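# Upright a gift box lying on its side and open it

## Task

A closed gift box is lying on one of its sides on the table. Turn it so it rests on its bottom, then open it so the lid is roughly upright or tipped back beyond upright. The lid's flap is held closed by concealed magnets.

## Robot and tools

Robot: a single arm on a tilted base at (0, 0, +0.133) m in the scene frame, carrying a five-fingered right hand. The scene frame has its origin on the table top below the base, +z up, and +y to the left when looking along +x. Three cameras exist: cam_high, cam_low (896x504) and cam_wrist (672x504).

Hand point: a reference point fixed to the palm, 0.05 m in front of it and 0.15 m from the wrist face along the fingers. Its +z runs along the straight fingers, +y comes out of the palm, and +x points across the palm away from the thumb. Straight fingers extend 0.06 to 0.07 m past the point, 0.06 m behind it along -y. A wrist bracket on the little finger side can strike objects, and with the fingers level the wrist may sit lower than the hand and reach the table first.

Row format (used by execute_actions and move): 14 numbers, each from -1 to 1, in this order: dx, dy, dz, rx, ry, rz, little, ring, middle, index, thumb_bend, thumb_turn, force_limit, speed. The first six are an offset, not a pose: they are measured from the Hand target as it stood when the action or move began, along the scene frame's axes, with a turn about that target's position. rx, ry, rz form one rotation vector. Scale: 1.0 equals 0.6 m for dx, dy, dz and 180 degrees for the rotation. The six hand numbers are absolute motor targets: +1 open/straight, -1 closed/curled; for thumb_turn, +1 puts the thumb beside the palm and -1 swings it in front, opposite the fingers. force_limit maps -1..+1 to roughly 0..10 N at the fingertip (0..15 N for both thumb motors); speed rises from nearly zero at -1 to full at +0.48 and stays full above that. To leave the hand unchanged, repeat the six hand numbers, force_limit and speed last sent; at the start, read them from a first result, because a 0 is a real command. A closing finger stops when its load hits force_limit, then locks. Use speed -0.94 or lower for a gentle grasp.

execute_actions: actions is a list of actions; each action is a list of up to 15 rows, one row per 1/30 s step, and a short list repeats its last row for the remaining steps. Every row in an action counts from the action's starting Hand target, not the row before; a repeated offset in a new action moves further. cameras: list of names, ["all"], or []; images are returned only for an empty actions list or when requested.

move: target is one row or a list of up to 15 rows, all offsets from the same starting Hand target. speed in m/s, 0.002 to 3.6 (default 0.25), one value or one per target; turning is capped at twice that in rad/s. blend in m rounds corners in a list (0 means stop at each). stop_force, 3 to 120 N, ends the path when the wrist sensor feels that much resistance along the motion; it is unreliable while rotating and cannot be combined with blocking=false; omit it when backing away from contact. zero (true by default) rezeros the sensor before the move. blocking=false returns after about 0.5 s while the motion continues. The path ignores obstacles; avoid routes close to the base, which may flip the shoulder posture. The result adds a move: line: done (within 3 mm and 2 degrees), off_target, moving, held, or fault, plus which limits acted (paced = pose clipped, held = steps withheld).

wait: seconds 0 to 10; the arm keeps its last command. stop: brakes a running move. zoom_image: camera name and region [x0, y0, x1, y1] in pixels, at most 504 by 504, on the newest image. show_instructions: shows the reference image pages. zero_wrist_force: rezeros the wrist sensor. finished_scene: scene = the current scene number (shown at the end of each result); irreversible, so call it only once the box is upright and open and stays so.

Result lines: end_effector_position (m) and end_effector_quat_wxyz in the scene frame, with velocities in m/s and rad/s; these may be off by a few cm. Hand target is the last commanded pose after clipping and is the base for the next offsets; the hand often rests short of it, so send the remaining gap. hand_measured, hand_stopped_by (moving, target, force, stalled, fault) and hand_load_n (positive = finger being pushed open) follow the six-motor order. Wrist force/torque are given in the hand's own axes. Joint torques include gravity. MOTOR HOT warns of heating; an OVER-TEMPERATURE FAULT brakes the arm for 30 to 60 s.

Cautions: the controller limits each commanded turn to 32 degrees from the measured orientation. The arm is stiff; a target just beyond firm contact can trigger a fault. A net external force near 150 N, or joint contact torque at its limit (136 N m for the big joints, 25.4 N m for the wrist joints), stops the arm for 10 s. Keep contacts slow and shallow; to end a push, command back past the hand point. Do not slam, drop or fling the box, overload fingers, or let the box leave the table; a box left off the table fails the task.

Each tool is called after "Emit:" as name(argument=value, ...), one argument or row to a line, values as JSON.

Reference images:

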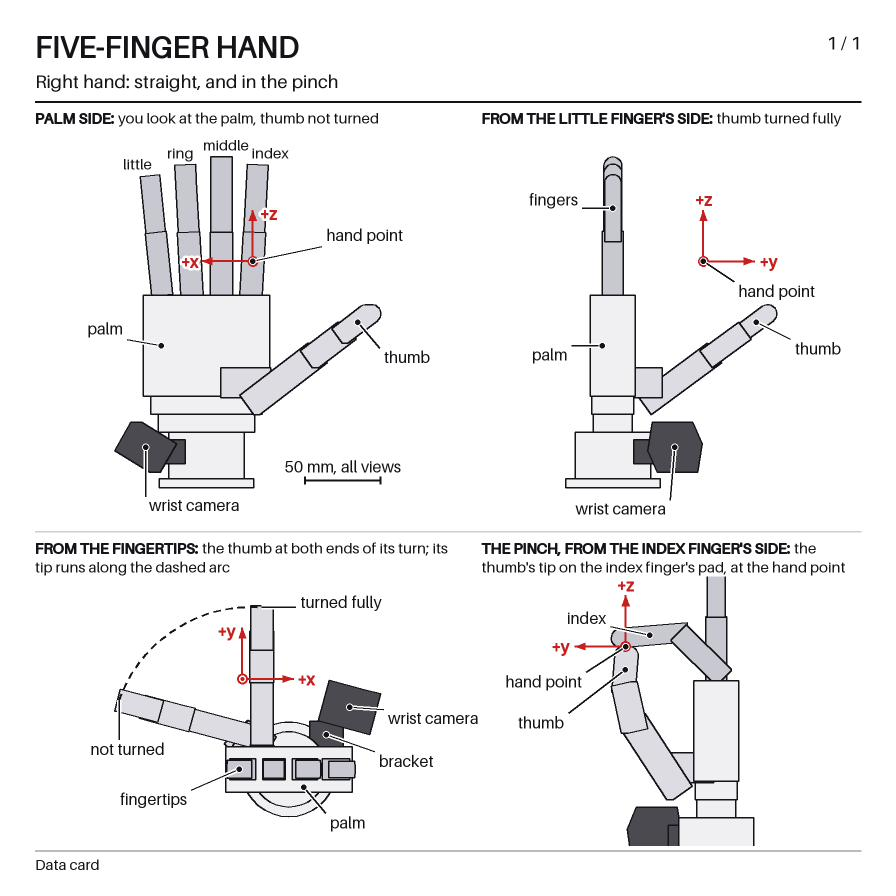

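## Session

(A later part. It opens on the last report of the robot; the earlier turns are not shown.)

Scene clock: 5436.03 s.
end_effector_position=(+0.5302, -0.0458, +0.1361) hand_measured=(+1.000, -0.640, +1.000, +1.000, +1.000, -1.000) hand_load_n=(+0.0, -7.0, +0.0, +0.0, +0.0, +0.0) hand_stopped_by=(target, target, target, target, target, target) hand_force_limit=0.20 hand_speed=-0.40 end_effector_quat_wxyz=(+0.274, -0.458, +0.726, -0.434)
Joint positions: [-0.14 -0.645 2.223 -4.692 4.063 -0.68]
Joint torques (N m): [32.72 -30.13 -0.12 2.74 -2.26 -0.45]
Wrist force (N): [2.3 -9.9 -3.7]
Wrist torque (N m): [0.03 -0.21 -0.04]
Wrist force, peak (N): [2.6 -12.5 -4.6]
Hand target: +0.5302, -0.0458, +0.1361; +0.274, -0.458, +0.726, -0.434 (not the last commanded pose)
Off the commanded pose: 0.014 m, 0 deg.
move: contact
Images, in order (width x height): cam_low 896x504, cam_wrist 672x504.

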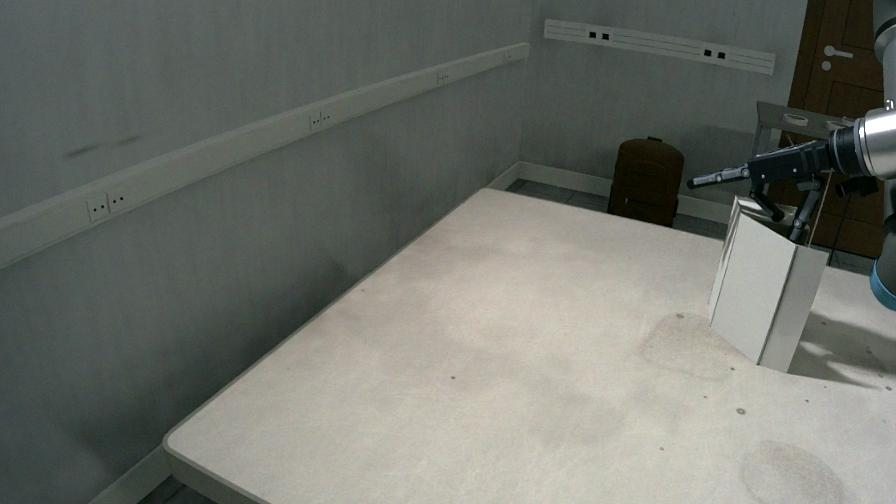

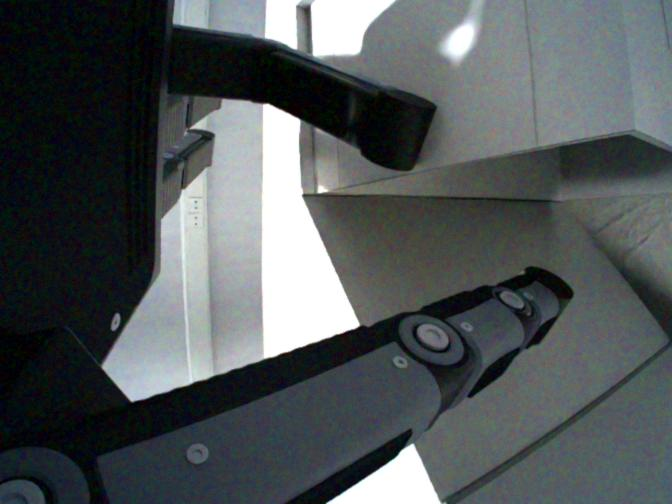

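Emit:
execute_actions(
  actions=[
    [[0,0,0,0,0,0,1,-0.64,1,1,1,-0.8,0.0,-0.75]],
    [[0,0,0,0,0,0,1,-0.64,1,1,1,-0.8,0.0,-0.75]],
    [[0,0,0,0,0,0,1,-0.64,1,1,1,-0.6,0.0,-0.75]],
    [[0,0,0,0,0,0,1,-0.64,1,1,1,-0.6,0.0,-0.75]],
    [[0,0,0,0,0,0,1,-0.64,1,1,1,-0.4,0.0,-0.75]],
    [[0,0,0,0,0,0,1,-0.64,1,1,1,-0.4,0.0,-0.75]],
  ],
  cameras=["cam_low","cam_wrist"],
)

Emit:
zoom_image(
  camera="cam_low",
  region=[660, 120, 880, 400],
)

Scene clock: 5444.20 s.
end_effector_position=(+0.5302, -0.0458, +0.1361) hand_measured=(+1.000, -0.640, +1.000, +1.000, +1.000, -0.400) hand_load_n=(+0.0, -8.0, +0.5, +0.0, -0.5, -3.0) hand_stopped_by=(target, target, target, target, target, target) hand_force_limit=0.00 hand_speed=-0.75 end_effector_quat_wxyz=(+0.274, -0.458, +0.726, -0.434)
Joint positions: [-0.14 -0.645 2.223 -4.692 4.063 -0.68]
Joint torques (N m): [31.73 -29.73 8.04 1.58 -0.74 0.68]
Wrist force (N): [4.1 -6.1 -4.1]
Wrist torque (N m): [0.07 -0.19 -0.07]
Wrist force, peak (N): [2.3 -10.2 -3.8]
Hand target: +0.5302, -0.0458, +0.1361; +0.274, -0.458, +0.726, -0.434
Off the commanded pose: 0.000 m, 0 deg.
Images, in order (width x height): cam_low 896x504, cam_wrist 672x504.

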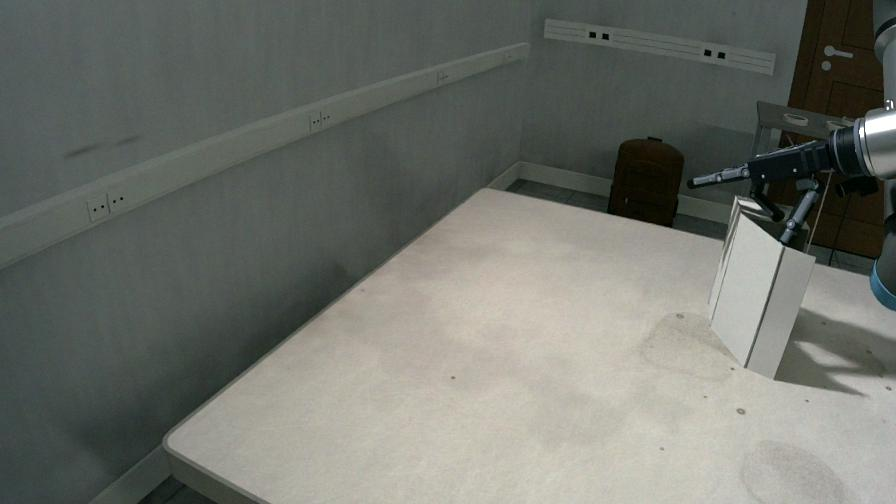

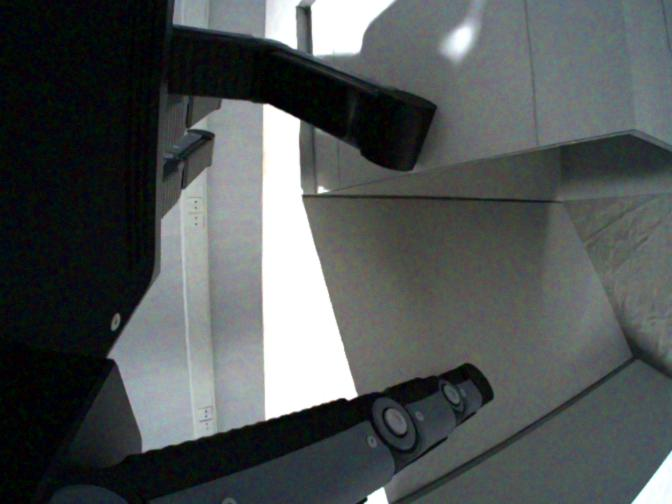

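Scaled by 1.800 from the camera's 896x504 image, which has a finer 1280x720 frame.

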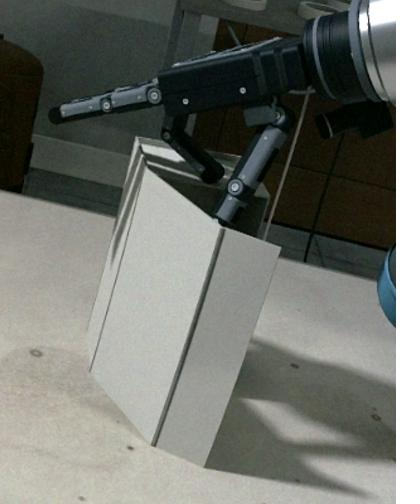

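Emit:
execute_actions(
  actions=[
    [[0,0,0,0,0,0,1,-0.64,1,1,1,-0.2,0.0,-0.75]],
    [[0,0,0,0,0,0,1,-0.64,1,1,1,-0.2,0.0,-0.75]],
    [[0,0,0,0,0,0,1,-0.64,1,1,1,-0.05,0.0,-0.75]],
    [[0,0,0,0,0,0,1,-0.64,1,1,1,-0.05,0.0,-0.75]],
  ],
  cameras=["cam_low","cam_wrist"],
)

Emit:
zoom_image(
  camera="cam_low",
  region=[660, 120, 880, 400],
)

Scene clock: 5451.60 s.
end_effector_position=(+0.5302, -0.0458, +0.1361) hand_measured=(+1.000, -0.640, +1.000, +1.000, +1.000, -0.050) hand_load_n=(+0.0, -8.0, +0.0, +0.0, +0.0, -2.5) hand_stopped_by=(target, target, target, target, target, target) hand_force_limit=0.00 hand_speed=-0.75 end_effector_quat_wxyz=(+0.274, -0.458, +0.726, -0.434)
Joint positions: [-0.14 -0.645 2.223 -4.692 4.063 -0.68]
Joint torques (N m): [31.08 -29.26 5.77 0.72 0.63 0.61]
Wrist force (N): [4.0 -6.7 -4.5]
Wrist torque (N m): [0.03 -0.24 -0.06]
Wrist force, peak (N): [3.8 -8.4 -4.6]
Hand target: +0.5302, -0.0458, +0.1361; +0.274, -0.458, +0.726, -0.434
Off the commanded pose: 0.000 m, 0 deg.
Images, in order (width x height): cam_low 896x504, cam_wrist 672x504.

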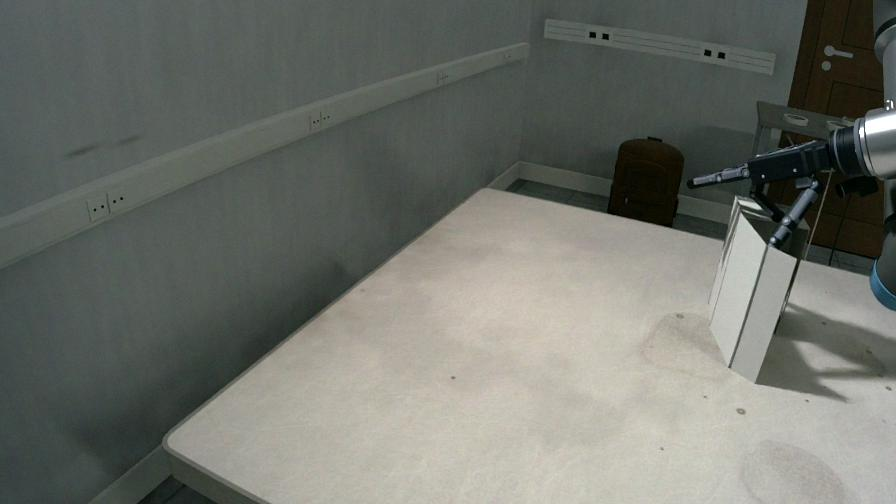

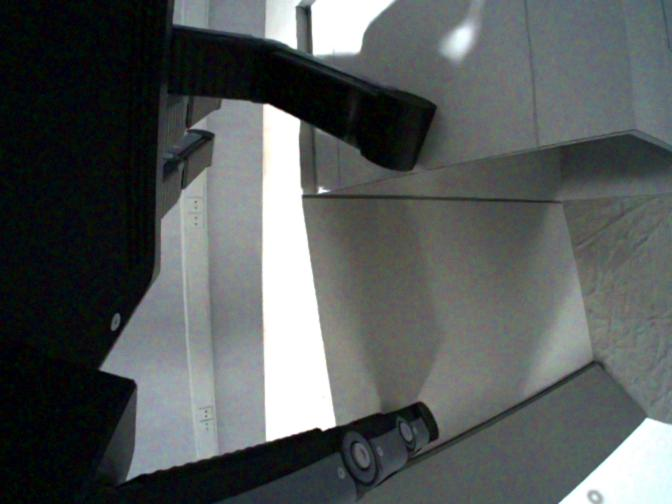

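Scaled by 1.800 from the camera's 896x504 image, which has a finer 1280x720 frame.

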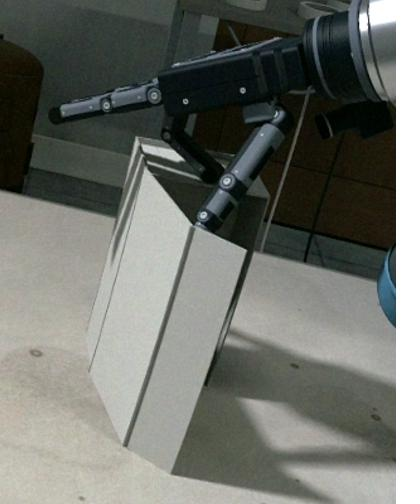

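Emit:
execute_actions(
  actions=[
    [[0,0,0,0,0,0,1,-0.64,1,1,1,0.1,0.0,-0.75]],
    [[0,0,0,0,0,0,1,-0.64,1,1,1,0.1,0.0,-0.75]],
    [[0,0,0,0,0,0,1,-0.64,1,1,1,0.22,0.0,-0.75]],
    [[0,0,0,0,0,0,1,-0.64,1,1,1,0.22,0.0,-0.75]],
  ],
  cameras=["cam_low","cam_wrist"],
)

Emit:
zoom_image(
  camera="cam_low",
  region=[660, 120, 880, 400],
)

Scene clock: 5458.37 s.
end_effector_position=(+0.5302, -0.0458, +0.1361) hand_measured=(+1.000, -0.640, +1.000, +1.000, +1.000, +0.220) hand_load_n=(+0.0, -8.0, +0.0, +0.0, +0.0, -2.0) hand_stopped_by=(target, target, target, target, target, target) hand_force_limit=0.00 hand_speed=-0.75 end_effector_quat_wxyz=(+0.274, -0.458, +0.726, -0.434)
Joint positions: [-0.14 -0.645 2.223 -4.692 4.063 -0.68]
Joint torques (N m): [30.7 -29.07 3.9 -0.24 1.49 0.64]
Wrist force (N): [3.5 -7.3 -5.0]
Wrist torque (N m): [0.06 -0.21 -0.06]
Wrist force, peak (N): [3.4 -7.9 -5.4]
Hand target: +0.5302, -0.0458, +0.1361; +0.274, -0.458, +0.726, -0.434
Off the commanded pose: 0.000 m, 0 deg.
Images, in order (width x height): cam_low 896x504, cam_wrist 672x504.

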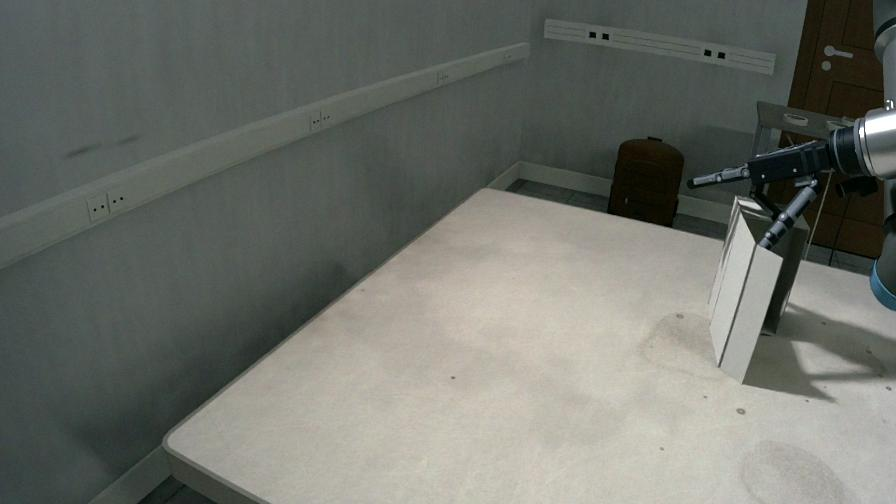

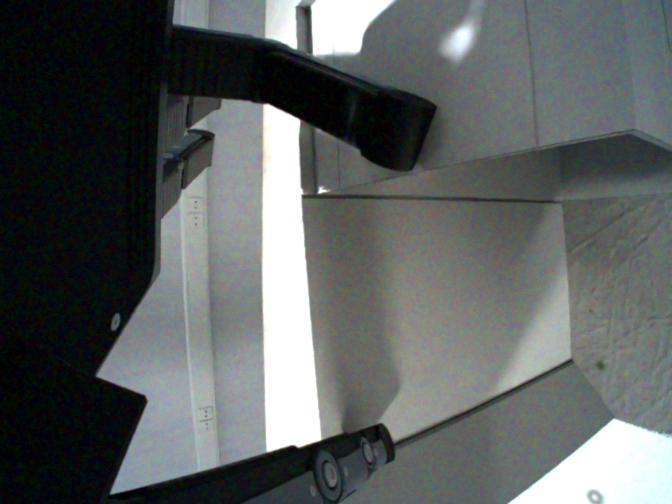

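Scaled by 1.800 from the camera's 896x504 image, which has a finer 1280x720 frame.

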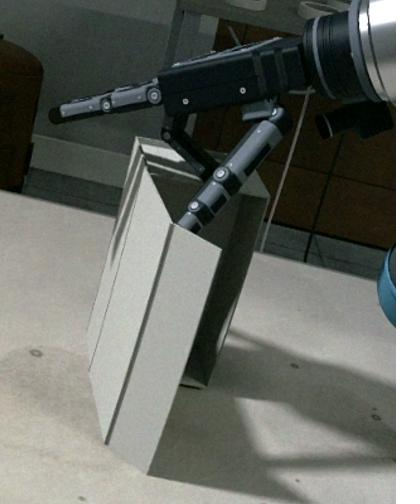

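Emit:
execute_actions(
  actions=[
    [[0,0,0,0,0,0,1,-0.64,1,1,1,0.36,0.0,-0.75]],
    [[0,0,0,0,0,0,1,-0.64,1,1,1,0.36,0.0,-0.75]],
    [[0,0,0,0,0,0,1,-0.64,1,1,1,0.5,0.0,-0.75]],
    [[0,0,0,0,0,0,1,-0.64,1,1,1,0.5,0.0,-0.75]],
  ],
  cameras=["cam_low","cam_wrist","cam_high"],
)

Emit:
zoom_image(
  camera="cam_low",
  region=[660, 120, 880, 400],
)

Scene clock: 5465.57 s.
end_effector_position=(+0.5302, -0.0458, +0.1361) hand_measured=(+1.000, -0.640, +1.000, +1.000, +1.000, +0.500) hand_load_n=(+0.0, -8.0, +0.0, +0.0, -0.5, -1.5) hand_stopped_by=(target, target, target, target, target, target) hand_force_limit=0.00 hand_speed=-0.75 end_effector_quat_wxyz=(+0.274, -0.458, +0.726, -0.434)
Joint positions: [-0.14 -0.645 2.223 -4.692 4.063 -0.68]
Joint torques (N m): [30.72 -28.26 2.05 -1.32 1.11 0.64]
Wrist force (N): [3.5 -7.9 -5.7]
Wrist torque (N m): [0.06 -0.22 0.01]
Wrist force, peak (N): [3.5 -8.1 -6.1]
Hand target: +0.5302, -0.0458, +0.1361; +0.274, -0.458, +0.726, -0.434
Off the commanded pose: 0.000 m, 0 deg.

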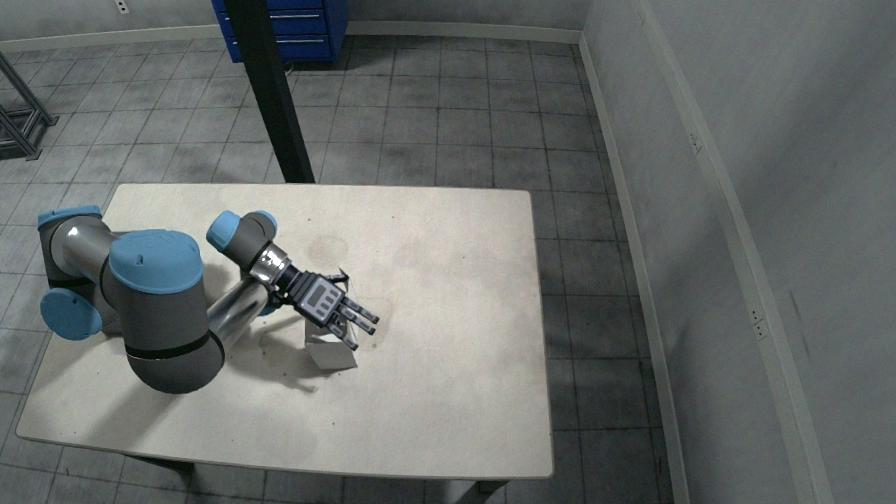

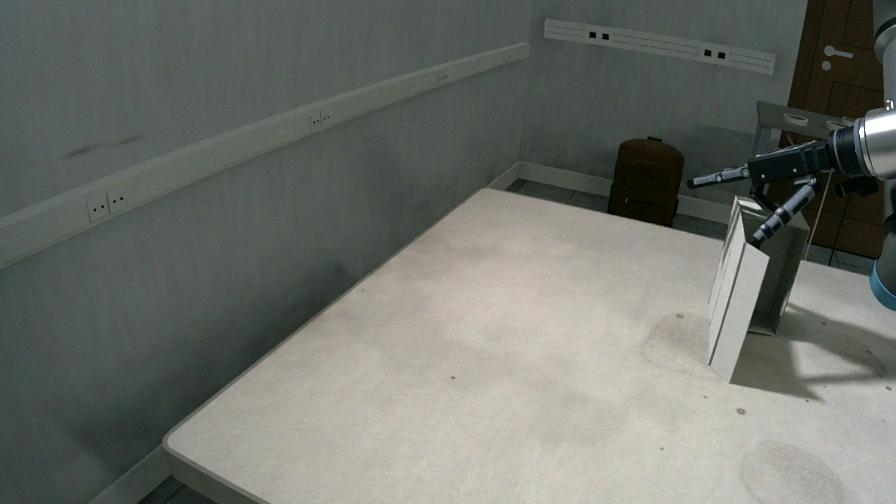

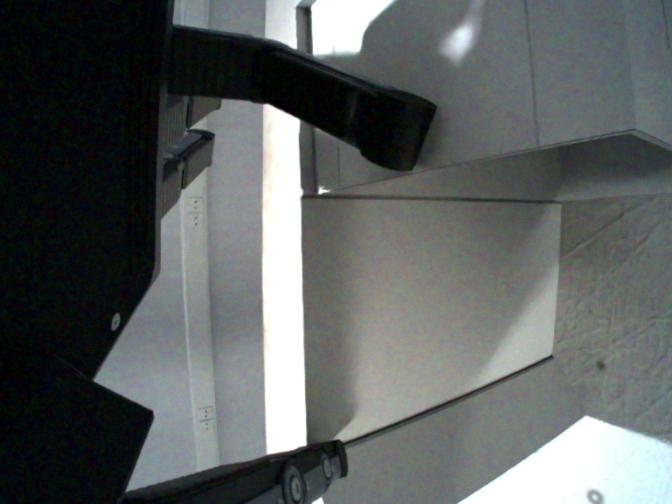

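Scaled by 1.800 from the camera's 896x504 image, which has a finer 1280x720 frame.

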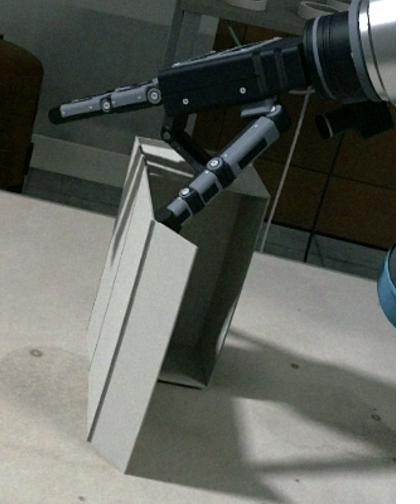

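Emit:
execute_actions(
  actions=[
    [[0,0,0,0,0,0,1,-0.64,1,1,1,0.65,0.0,-0.75]],
    [[0,0,0,0,0,0,1,-0.64,1,1,1,0.65,0.0,-0.75]],
    [[0,0,0,0,0,0,1,-0.64,1,1,1,0.8,0.0,-0.75]],
    [[0,0,0,0,0,0,1,-0.64,1,1,1,0.8,0.0,-0.75]],
  ],
  cameras=["cam_low","cam_wrist","cam_high"],
)

Emit:
zoom_image(
  camera="cam_low",
  region=[660, 120, 880, 400],
)

Emit:
zoom_image(
  camera="cam_high",
  region=[240, 240, 400, 390],
)

Scene clock: 5472.23 s.
end_effector_position=(+0.5302, -0.0458, +0.1361) hand_measured=(+1.000, -0.640, +1.000, +1.000, +1.000, +0.800) hand_load_n=(+0.0, -8.5, +0.0, +0.0, +0.0, +0.0) hand_stopped_by=(target, target, target, target, target, target) hand_force_limit=0.00 hand_speed=-0.75 end_effector_quat_wxyz=(+0.274, -0.458, +0.726, -0.434)
Joint positions: [-0.14 -0.645 2.223 -4.692 4.063 -0.68]
Joint torques (N m): [29.37 -27.4 -0.7 -1.61 1.14 0.54]
Wrist force (N): [2.4 -7.5 -5.3]
Wrist torque (N m): [0.03 -0.13 0.02]
Wrist force, peak (N): [3.7 -8.1 -6.0]
Hand target: +0.5302, -0.0458, +0.1361; +0.274, -0.458, +0.726, -0.434
Off the commanded pose: 0.000 m, 0 deg.

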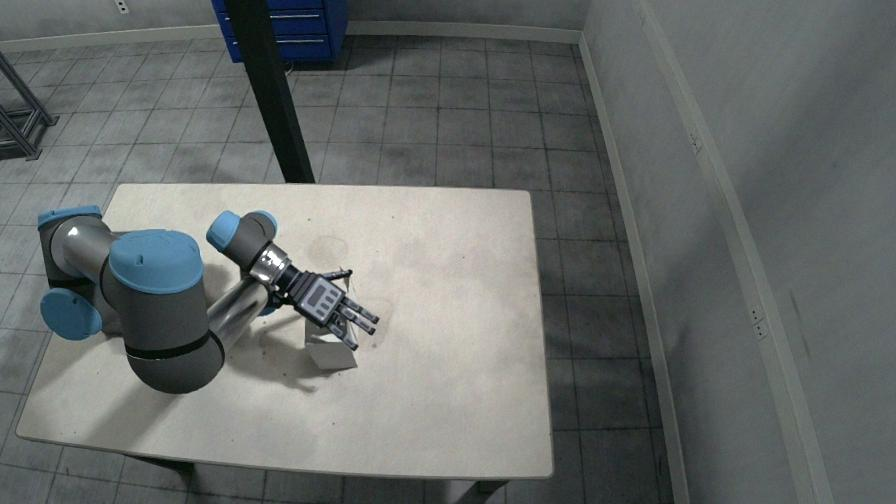

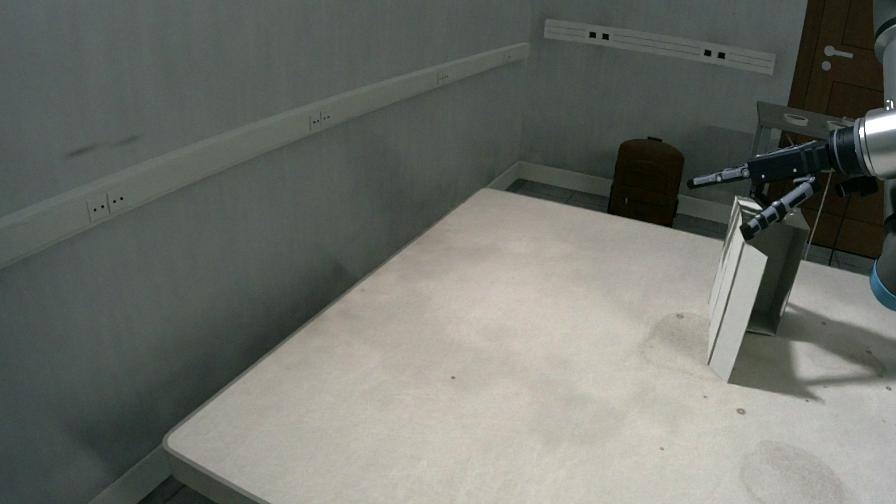

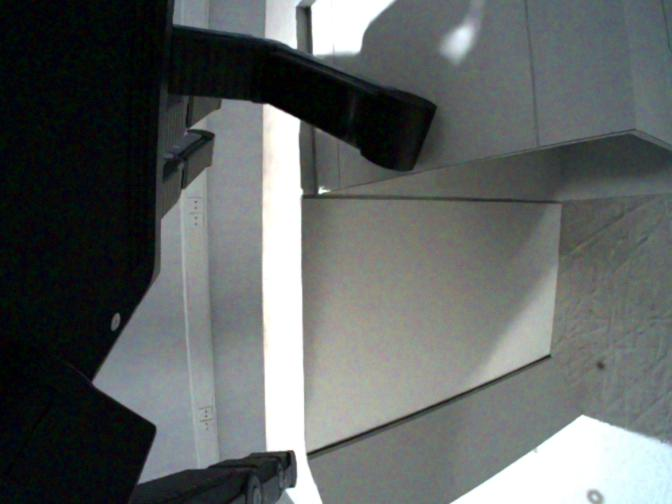

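Scaled by 1.800 from the camera's 896x504 image, which has a finer 1280x720 frame.

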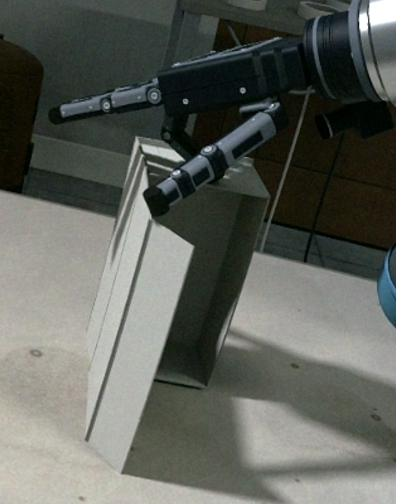

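Scaled by 3.150 from the camera's 896x504 image, which has a finer 1280x720 frame.

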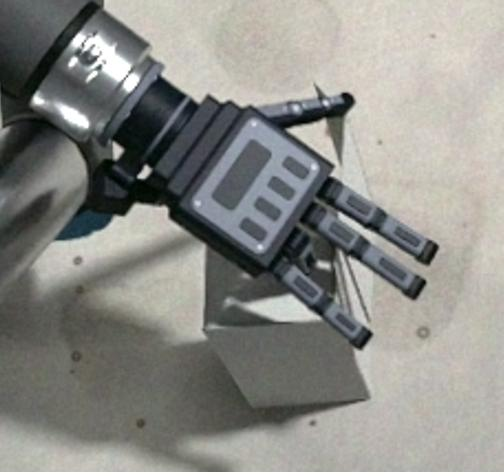

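Emit:
move(
  target=[
    [0,0,0.09,0,0,0,1,-0.64,1,1,1,0.8,0.0,-0.5],
    [-0.12,0.1,0.12,0,0,0,1,-0.64,1,1,1,0.8,0.0,-0.5],
  ],
  speed=[0.04,0.2],
  blend=[0.01,0],
  cameras=["cam_low","cam_wrist","cam_high"],
)

Emit:
zoom_image(
  camera="cam_high",
  region=[260, 260, 380, 380],
)

Emit:
zoom_image(
  camera="cam_low",
  region=[660, 170, 880, 400],
)

Scene clock: 5485.60 s.
end_effector_position=(+0.5254, -0.0417, +0.1914) hand_measured=(+1.000, -0.640, +1.000, +1.000, +1.000, +0.800) hand_load_n=(+0.0, +0.0, +0.0, +0.0, +0.0, +0.0) hand_stopped_by=(target, target, target, target, target, target) hand_force_limit=0.00 hand_speed=-0.50 end_effector_quat_wxyz=(+0.274, -0.459, +0.726, -0.434)
Joint positions: [-0.015 -0.747 2.221 -4.585 3.938 -0.675]
Joint torques (N m): [20.22 -32.76 -7.81 2.01 2.24 1.27]
Wrist force (N): [2.8 0.1 -0.7]
Wrist torque (N m): [0.10 -0.37 0.25]
Wrist force, peak (N): [2.4 -7.9 -5.8]
Hand target: +0.5254, -0.0418, +0.1914; +0.274, -0.459, +0.726, -0.434 (not the last commanded pose)
Off the commanded pose: 0.089 m, 0 deg.
move: held (a check stopped the path); path passed 1 of 2 targets; limits=held
pose unreachable: on one or more control steps of this call, first in action 0 (counted from 0), an arm could not follow its commanded pose, so it was not sent that pose on those steps. It may still have moved: this result reports where it is.
cause: moving toward the commanded pose would bring two parts of the arm too close to each other (joints 4 (wrist 1) to 6 (wrist 3) lie between them).

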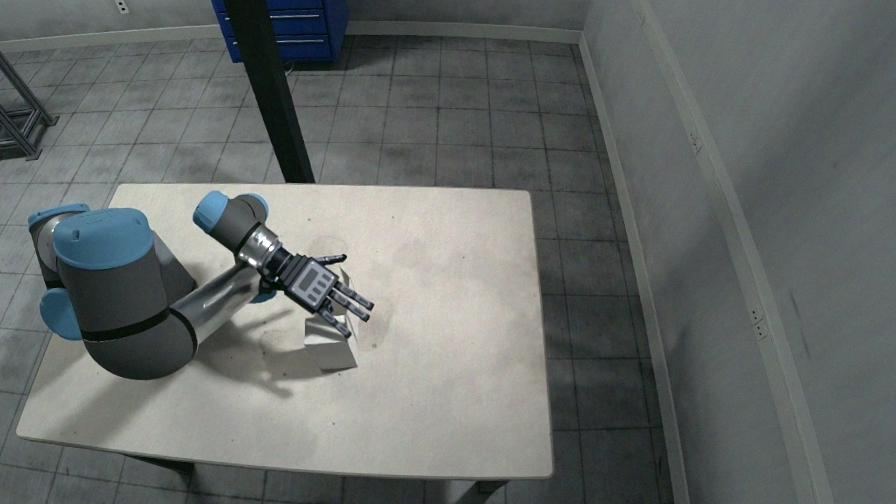

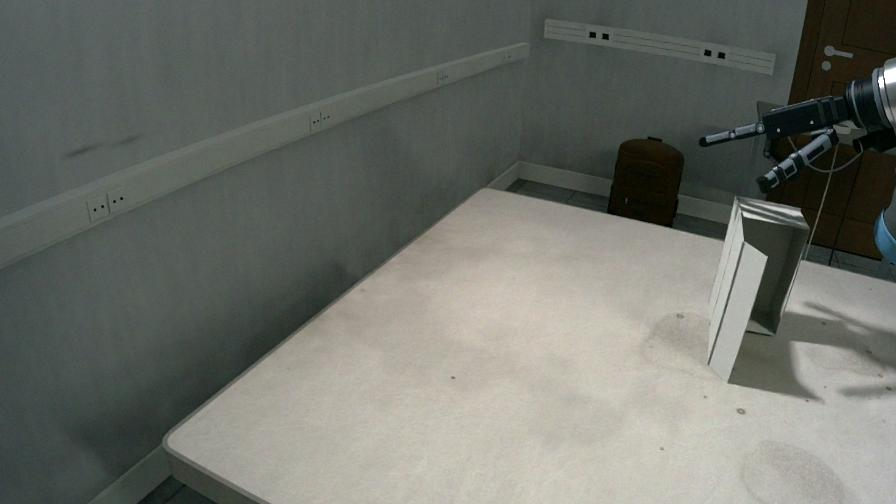

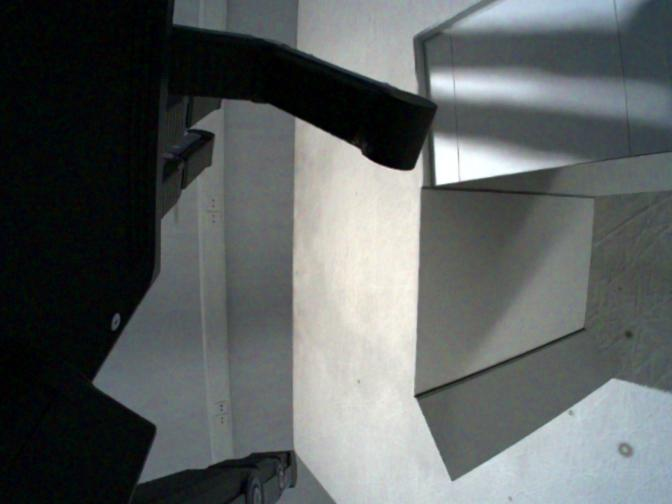

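Scaled by 4.200 from the camera's 896x504 image, which has a finer 1280x720 frame.

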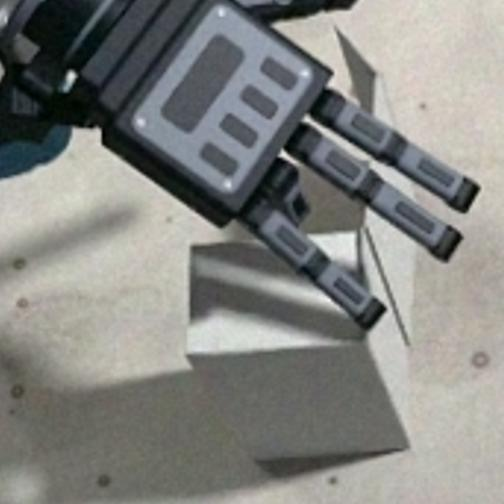

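Scaled by 2.191 from the camera's 896x504 image, which has a finer 1280x720 frame.

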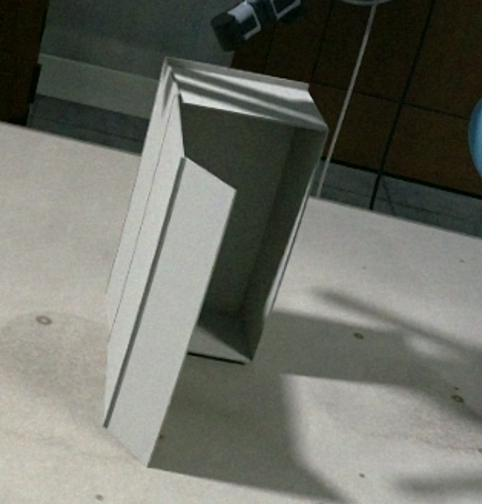

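Emit:
move(
  target=[
    [0.0385,-0.008,0,0,0,0,1,-0.64,1,1,1,-1,0.0,-0.5],
    [0.0385,-0.008,-0.04,0,0,0,1,-0.64,1,1,1,-1,0.0,-0.5],
  ],
  speed=0.05,
  stop_force=3,
  cameras=["cam_low","cam_wrist"],
)

Emit:
zoom_image(
  camera="cam_low",
  region=[680, 120, 860, 300],
)

Emit:
zoom_image(
  camera="cam_wrist",
  region=[280, 0, 672, 400],
)

Scene clock: 5502.40 s.
end_effector_position=(+0.5485, -0.0466, +0.1674) hand_measured=(+1.000, -0.640, +1.000, +1.000, +1.000, -1.000) hand_load_n=(-0.5, +0.0, +0.0, +0.0, +0.0, +0.0) hand_stopped_by=(target, target, target, target, target, target) hand_force_limit=0.00 hand_speed=-0.50 end_effector_quat_wxyz=(+0.274, -0.459, +0.726, -0.434)
Joint positions: [-0.079 -0.708 2.176 -4.581 4.002 -0.678]
Joint torques (N m): [35.61 -34.69 -6.81 1.71 -0.65 0.5]
Wrist force (N): [2.8 0.6 -0.6]
Wrist torque (N m): [0.16 -0.39 0.35]
Wrist force, peak (N): [3.1 0.6 -0.8]
Hand target: +0.5485, -0.0466, +0.1674; +0.274, -0.459, +0.726, -0.434
Off the commanded pose: 0.000 m, 0 deg.
move: done
Images, in order (width x height): cam_low 896x504, cam_wrist 672x504.

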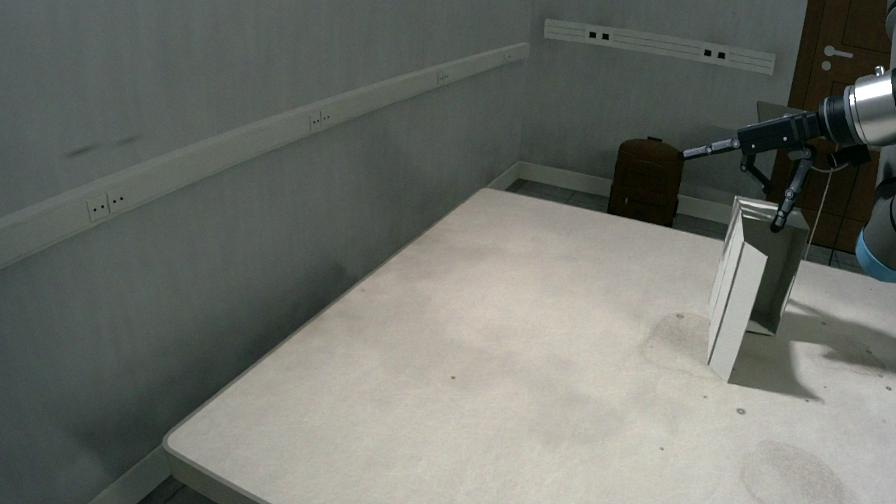

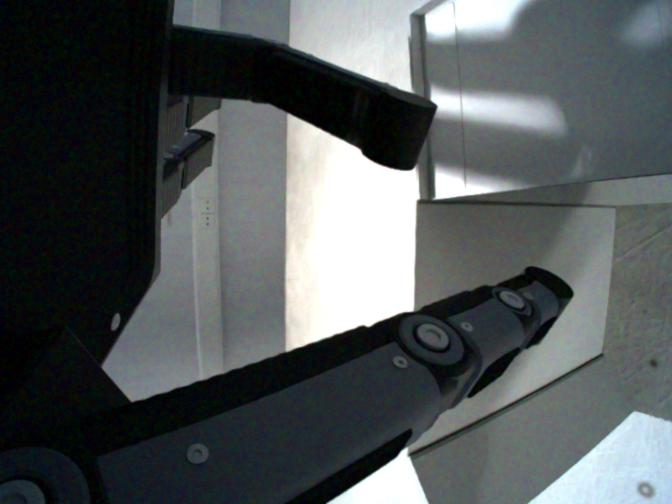

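Scaled by 2.800 from the camera's 896x504 image, which has a finer 1280x720 frame.

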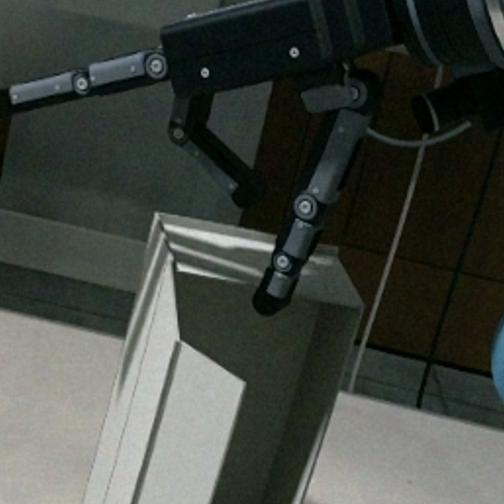

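Scaled by 1.260 from the camera's 672x504 image, which has a finer 960x720 frame.

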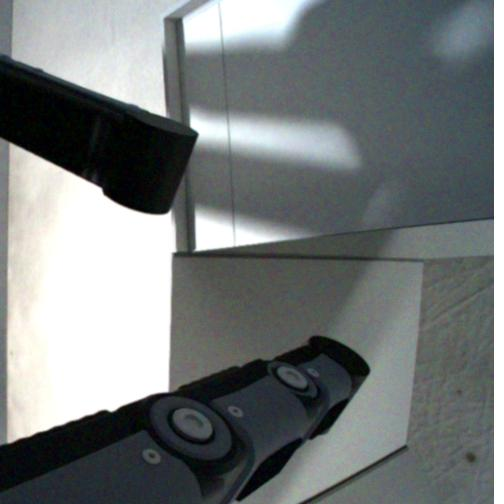

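Emit:
move(
  target=[0,0,-0.06,0,0,0,1,-0.64,1,1,1,-1,0.0,-0.5],
  speed=0.015,
  stop_force=3,
  cameras=["cam_low","cam_wrist"],
)

Emit:
zoom_image(
  camera="cam_wrist",
  region=[280, 0, 672, 400],
)

Scene clock: 5511.73 s.
end_effector_position=(+0.5484, -0.0466, +0.1369) hand_measured=(+1.000, -0.640, +1.000, +1.000, +1.000, -1.000) hand_load_n=(+0.0, -1.5, +0.0, +0.0, +0.0, +0.0) hand_stopped_by=(target, target, target, target, target, target) hand_force_limit=0.00 hand_speed=-0.50 end_effector_quat_wxyz=(+0.274, -0.459, +0.726, -0.434)
Joint positions: [-0.14 -0.65 2.178 -4.642 4.063 -0.68]
Joint torques (N m): [36.49 -34.83 6.72 1.49 1.07 0.53]
Wrist force (N): [2.1 -0.7 -1.2]
Wrist torque (N m): [0.18 -0.27 0.29]
Wrist force, peak (N): [2.3 -7.0 -3.7]
Hand target: +0.5484, -0.0466, +0.1369; +0.274, -0.459, +0.726, -0.434 (not the last commanded pose)
Off the commanded pose: 0.005 m, 0 deg.
move: contact
Images, in order (width x height): cam_low 896x504, cam_wrist 672x504.

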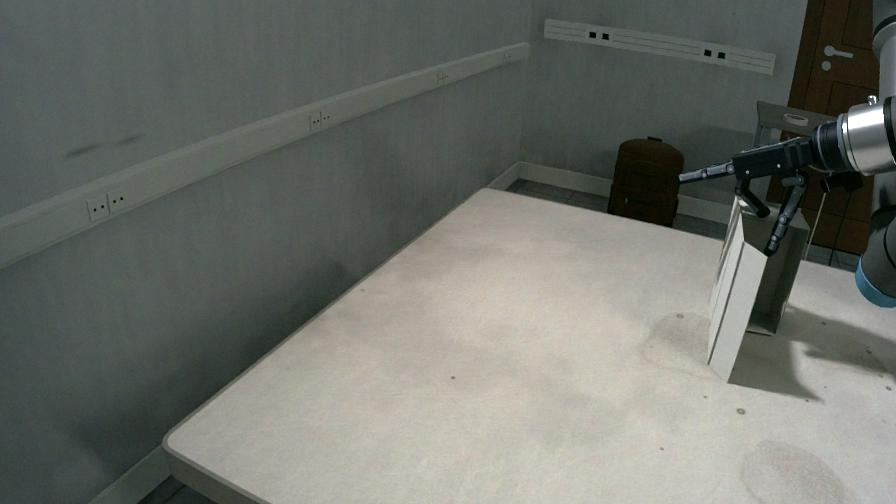

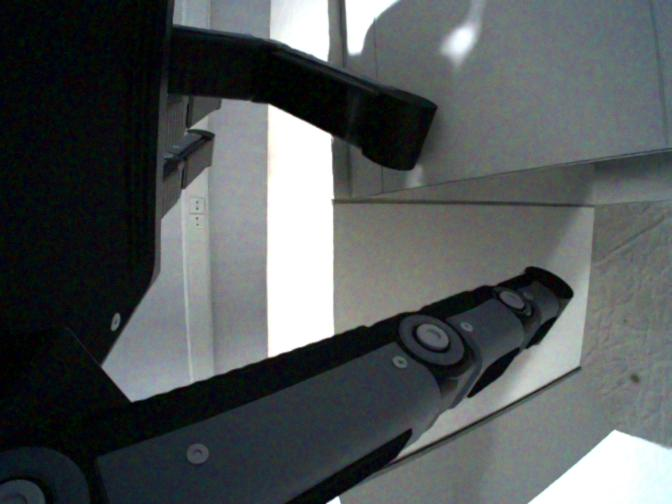

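Scaled by 1.260 from the camera's 672x504 image, which has a finer 960x720 frame.

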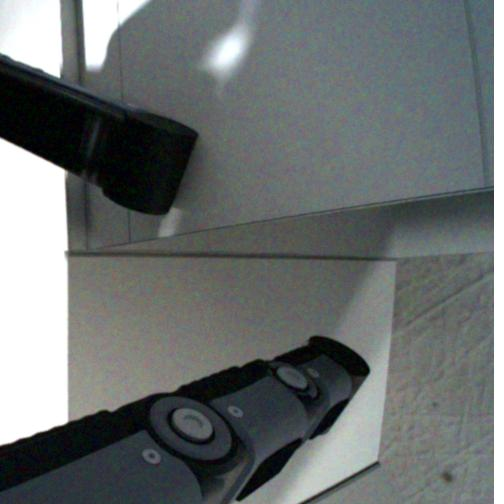

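Emit:
move(
  target=[0,0,-0.03,0,0,0,1,-0.64,1,1,1,-1,0.0,-0.5],
  speed=0.006,
  stop_force=9,
  cameras=[],
)

Emit:
execute_actions(
  actions=[
    [[0,0,0,0,0,0,1,-0.64,1,1,0.85,-1,0.0,-0.75]],
    [[0,0,0,0,0,0,1,-0.64,1,1,0.85,-1,0.0,-0.75]],
    [[0,0,0,0,0,0,1,-0.64,1,1,0.7,-1,0.0,-0.75]],
    [[0,0,0,0,0,0,1,-0.64,1,1,0.7,-1,0.0,-0.75]],
    [[0,0,0,0,0,0,1,-0.64,1,1,0.55,-1,0.0,-0.75]],
    [[0,0,0,0,0,0,1,-0.64,1,1,0.55,-1,0.0,-0.75]],
  ],
  cameras=["cam_low","cam_wrist","cam_high"],
)

Emit:
zoom_image(
  camera="cam_low",
  region=[660, 170, 880, 400],
)

Scene clock: 5523.97 s.
end_effector_position=(+0.5485, -0.0465, +0.1361) hand_measured=(+1.000, -0.640, +1.000, +1.000, +1.000, -1.000) hand_load_n=(+0.0, -7.5, +0.0, +0.0, +0.0, +0.0) hand_stopped_by=(target, target, target, target, target, target) hand_force_limit=0.00 hand_speed=-0.50 end_effector_quat_wxyz=(+0.274, -0.459, +0.726, -0.434)
Joint positions: [-0.142 -0.648 2.178 -4.644 4.065 -0.68]
Joint torques (N m): [32.77 -31.13 5.33 2.61 -2.19 -0.52]
Wrist force (N): [2.6 -9.0 -4.4]
Wrist torque (N m): [0.08 -0.19 0.00]
Wrist force, peak (N): [2.6 -12.0 -5.3]
Hand target: +0.5485, -0.0465, +0.1361; +0.274, -0.459, +0.726, -0.434 (not the last commanded pose)
Off the commanded pose: 0.017 m, 0 deg.
move: contact
No camera images: "cameras" was empty.

Scene clock: 5527.17 s.
end_effector_position=(+0.5485, -0.0465, +0.1361) hand_measured=(+1.000, -0.640, +1.000, +1.000, +0.550, -1.000) hand_load_n=(+0.0, -7.0, +0.0, +0.0, +0.0, +0.0) hand_stopped_by=(target, target, target, target, target, target) hand_force_limit=0.00 hand_speed=-0.75 end_effector_quat_wxyz=(+0.274, -0.459, +0.726, -0.434)
Joint positions: [-0.142 -0.648 2.178 -4.644 4.065 -0.68]
Joint torques (N m): [33.43 -31.37 6.91 1.92 -1.36 -1.12]
Wrist force (N): [2.5 -8.0 -3.9]
Wrist torque (N m): [0.01 -0.13 -0.04]
Wrist force, peak (N): [2.7 -9.5 -4.5]
Hand target: +0.5485, -0.0465, +0.1361; +0.274, -0.459, +0.726, -0.434
Off the commanded pose: 0.000 m, 0 deg.

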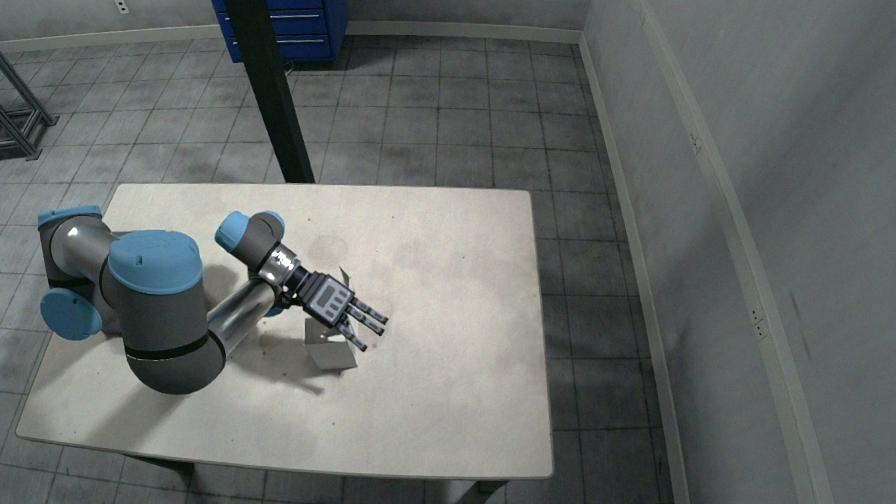

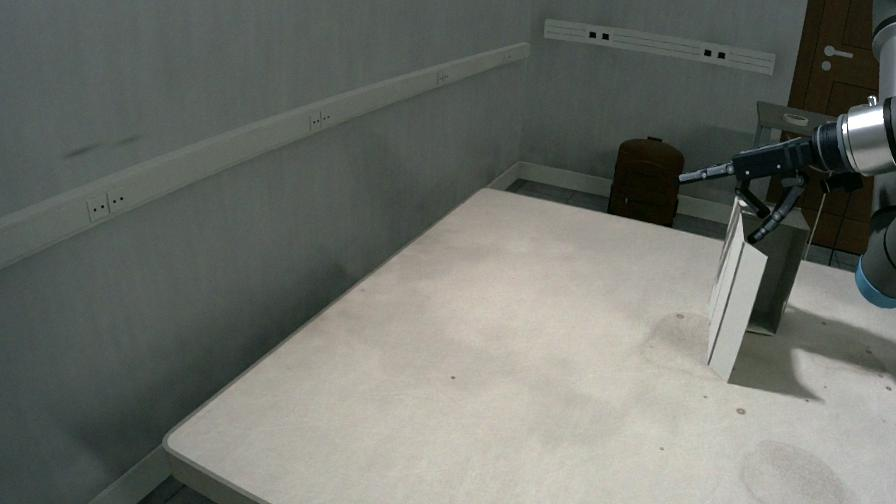

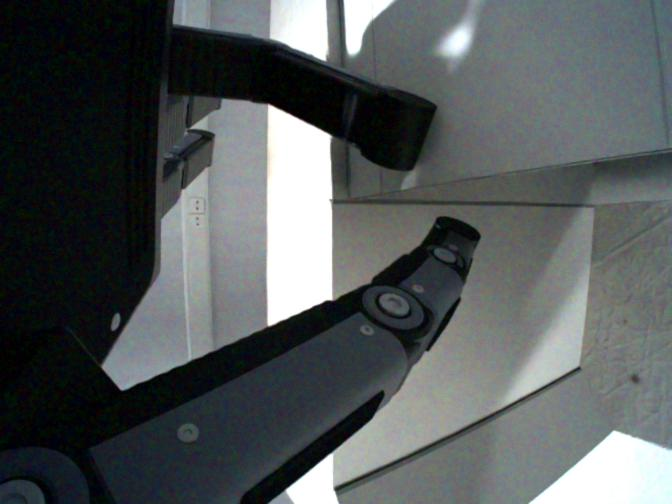

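Scaled by 2.191 from the camera's 896x504 image, which has a finer 1280x720 frame.

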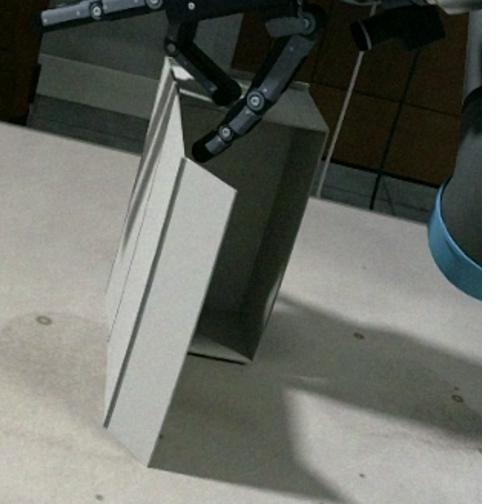

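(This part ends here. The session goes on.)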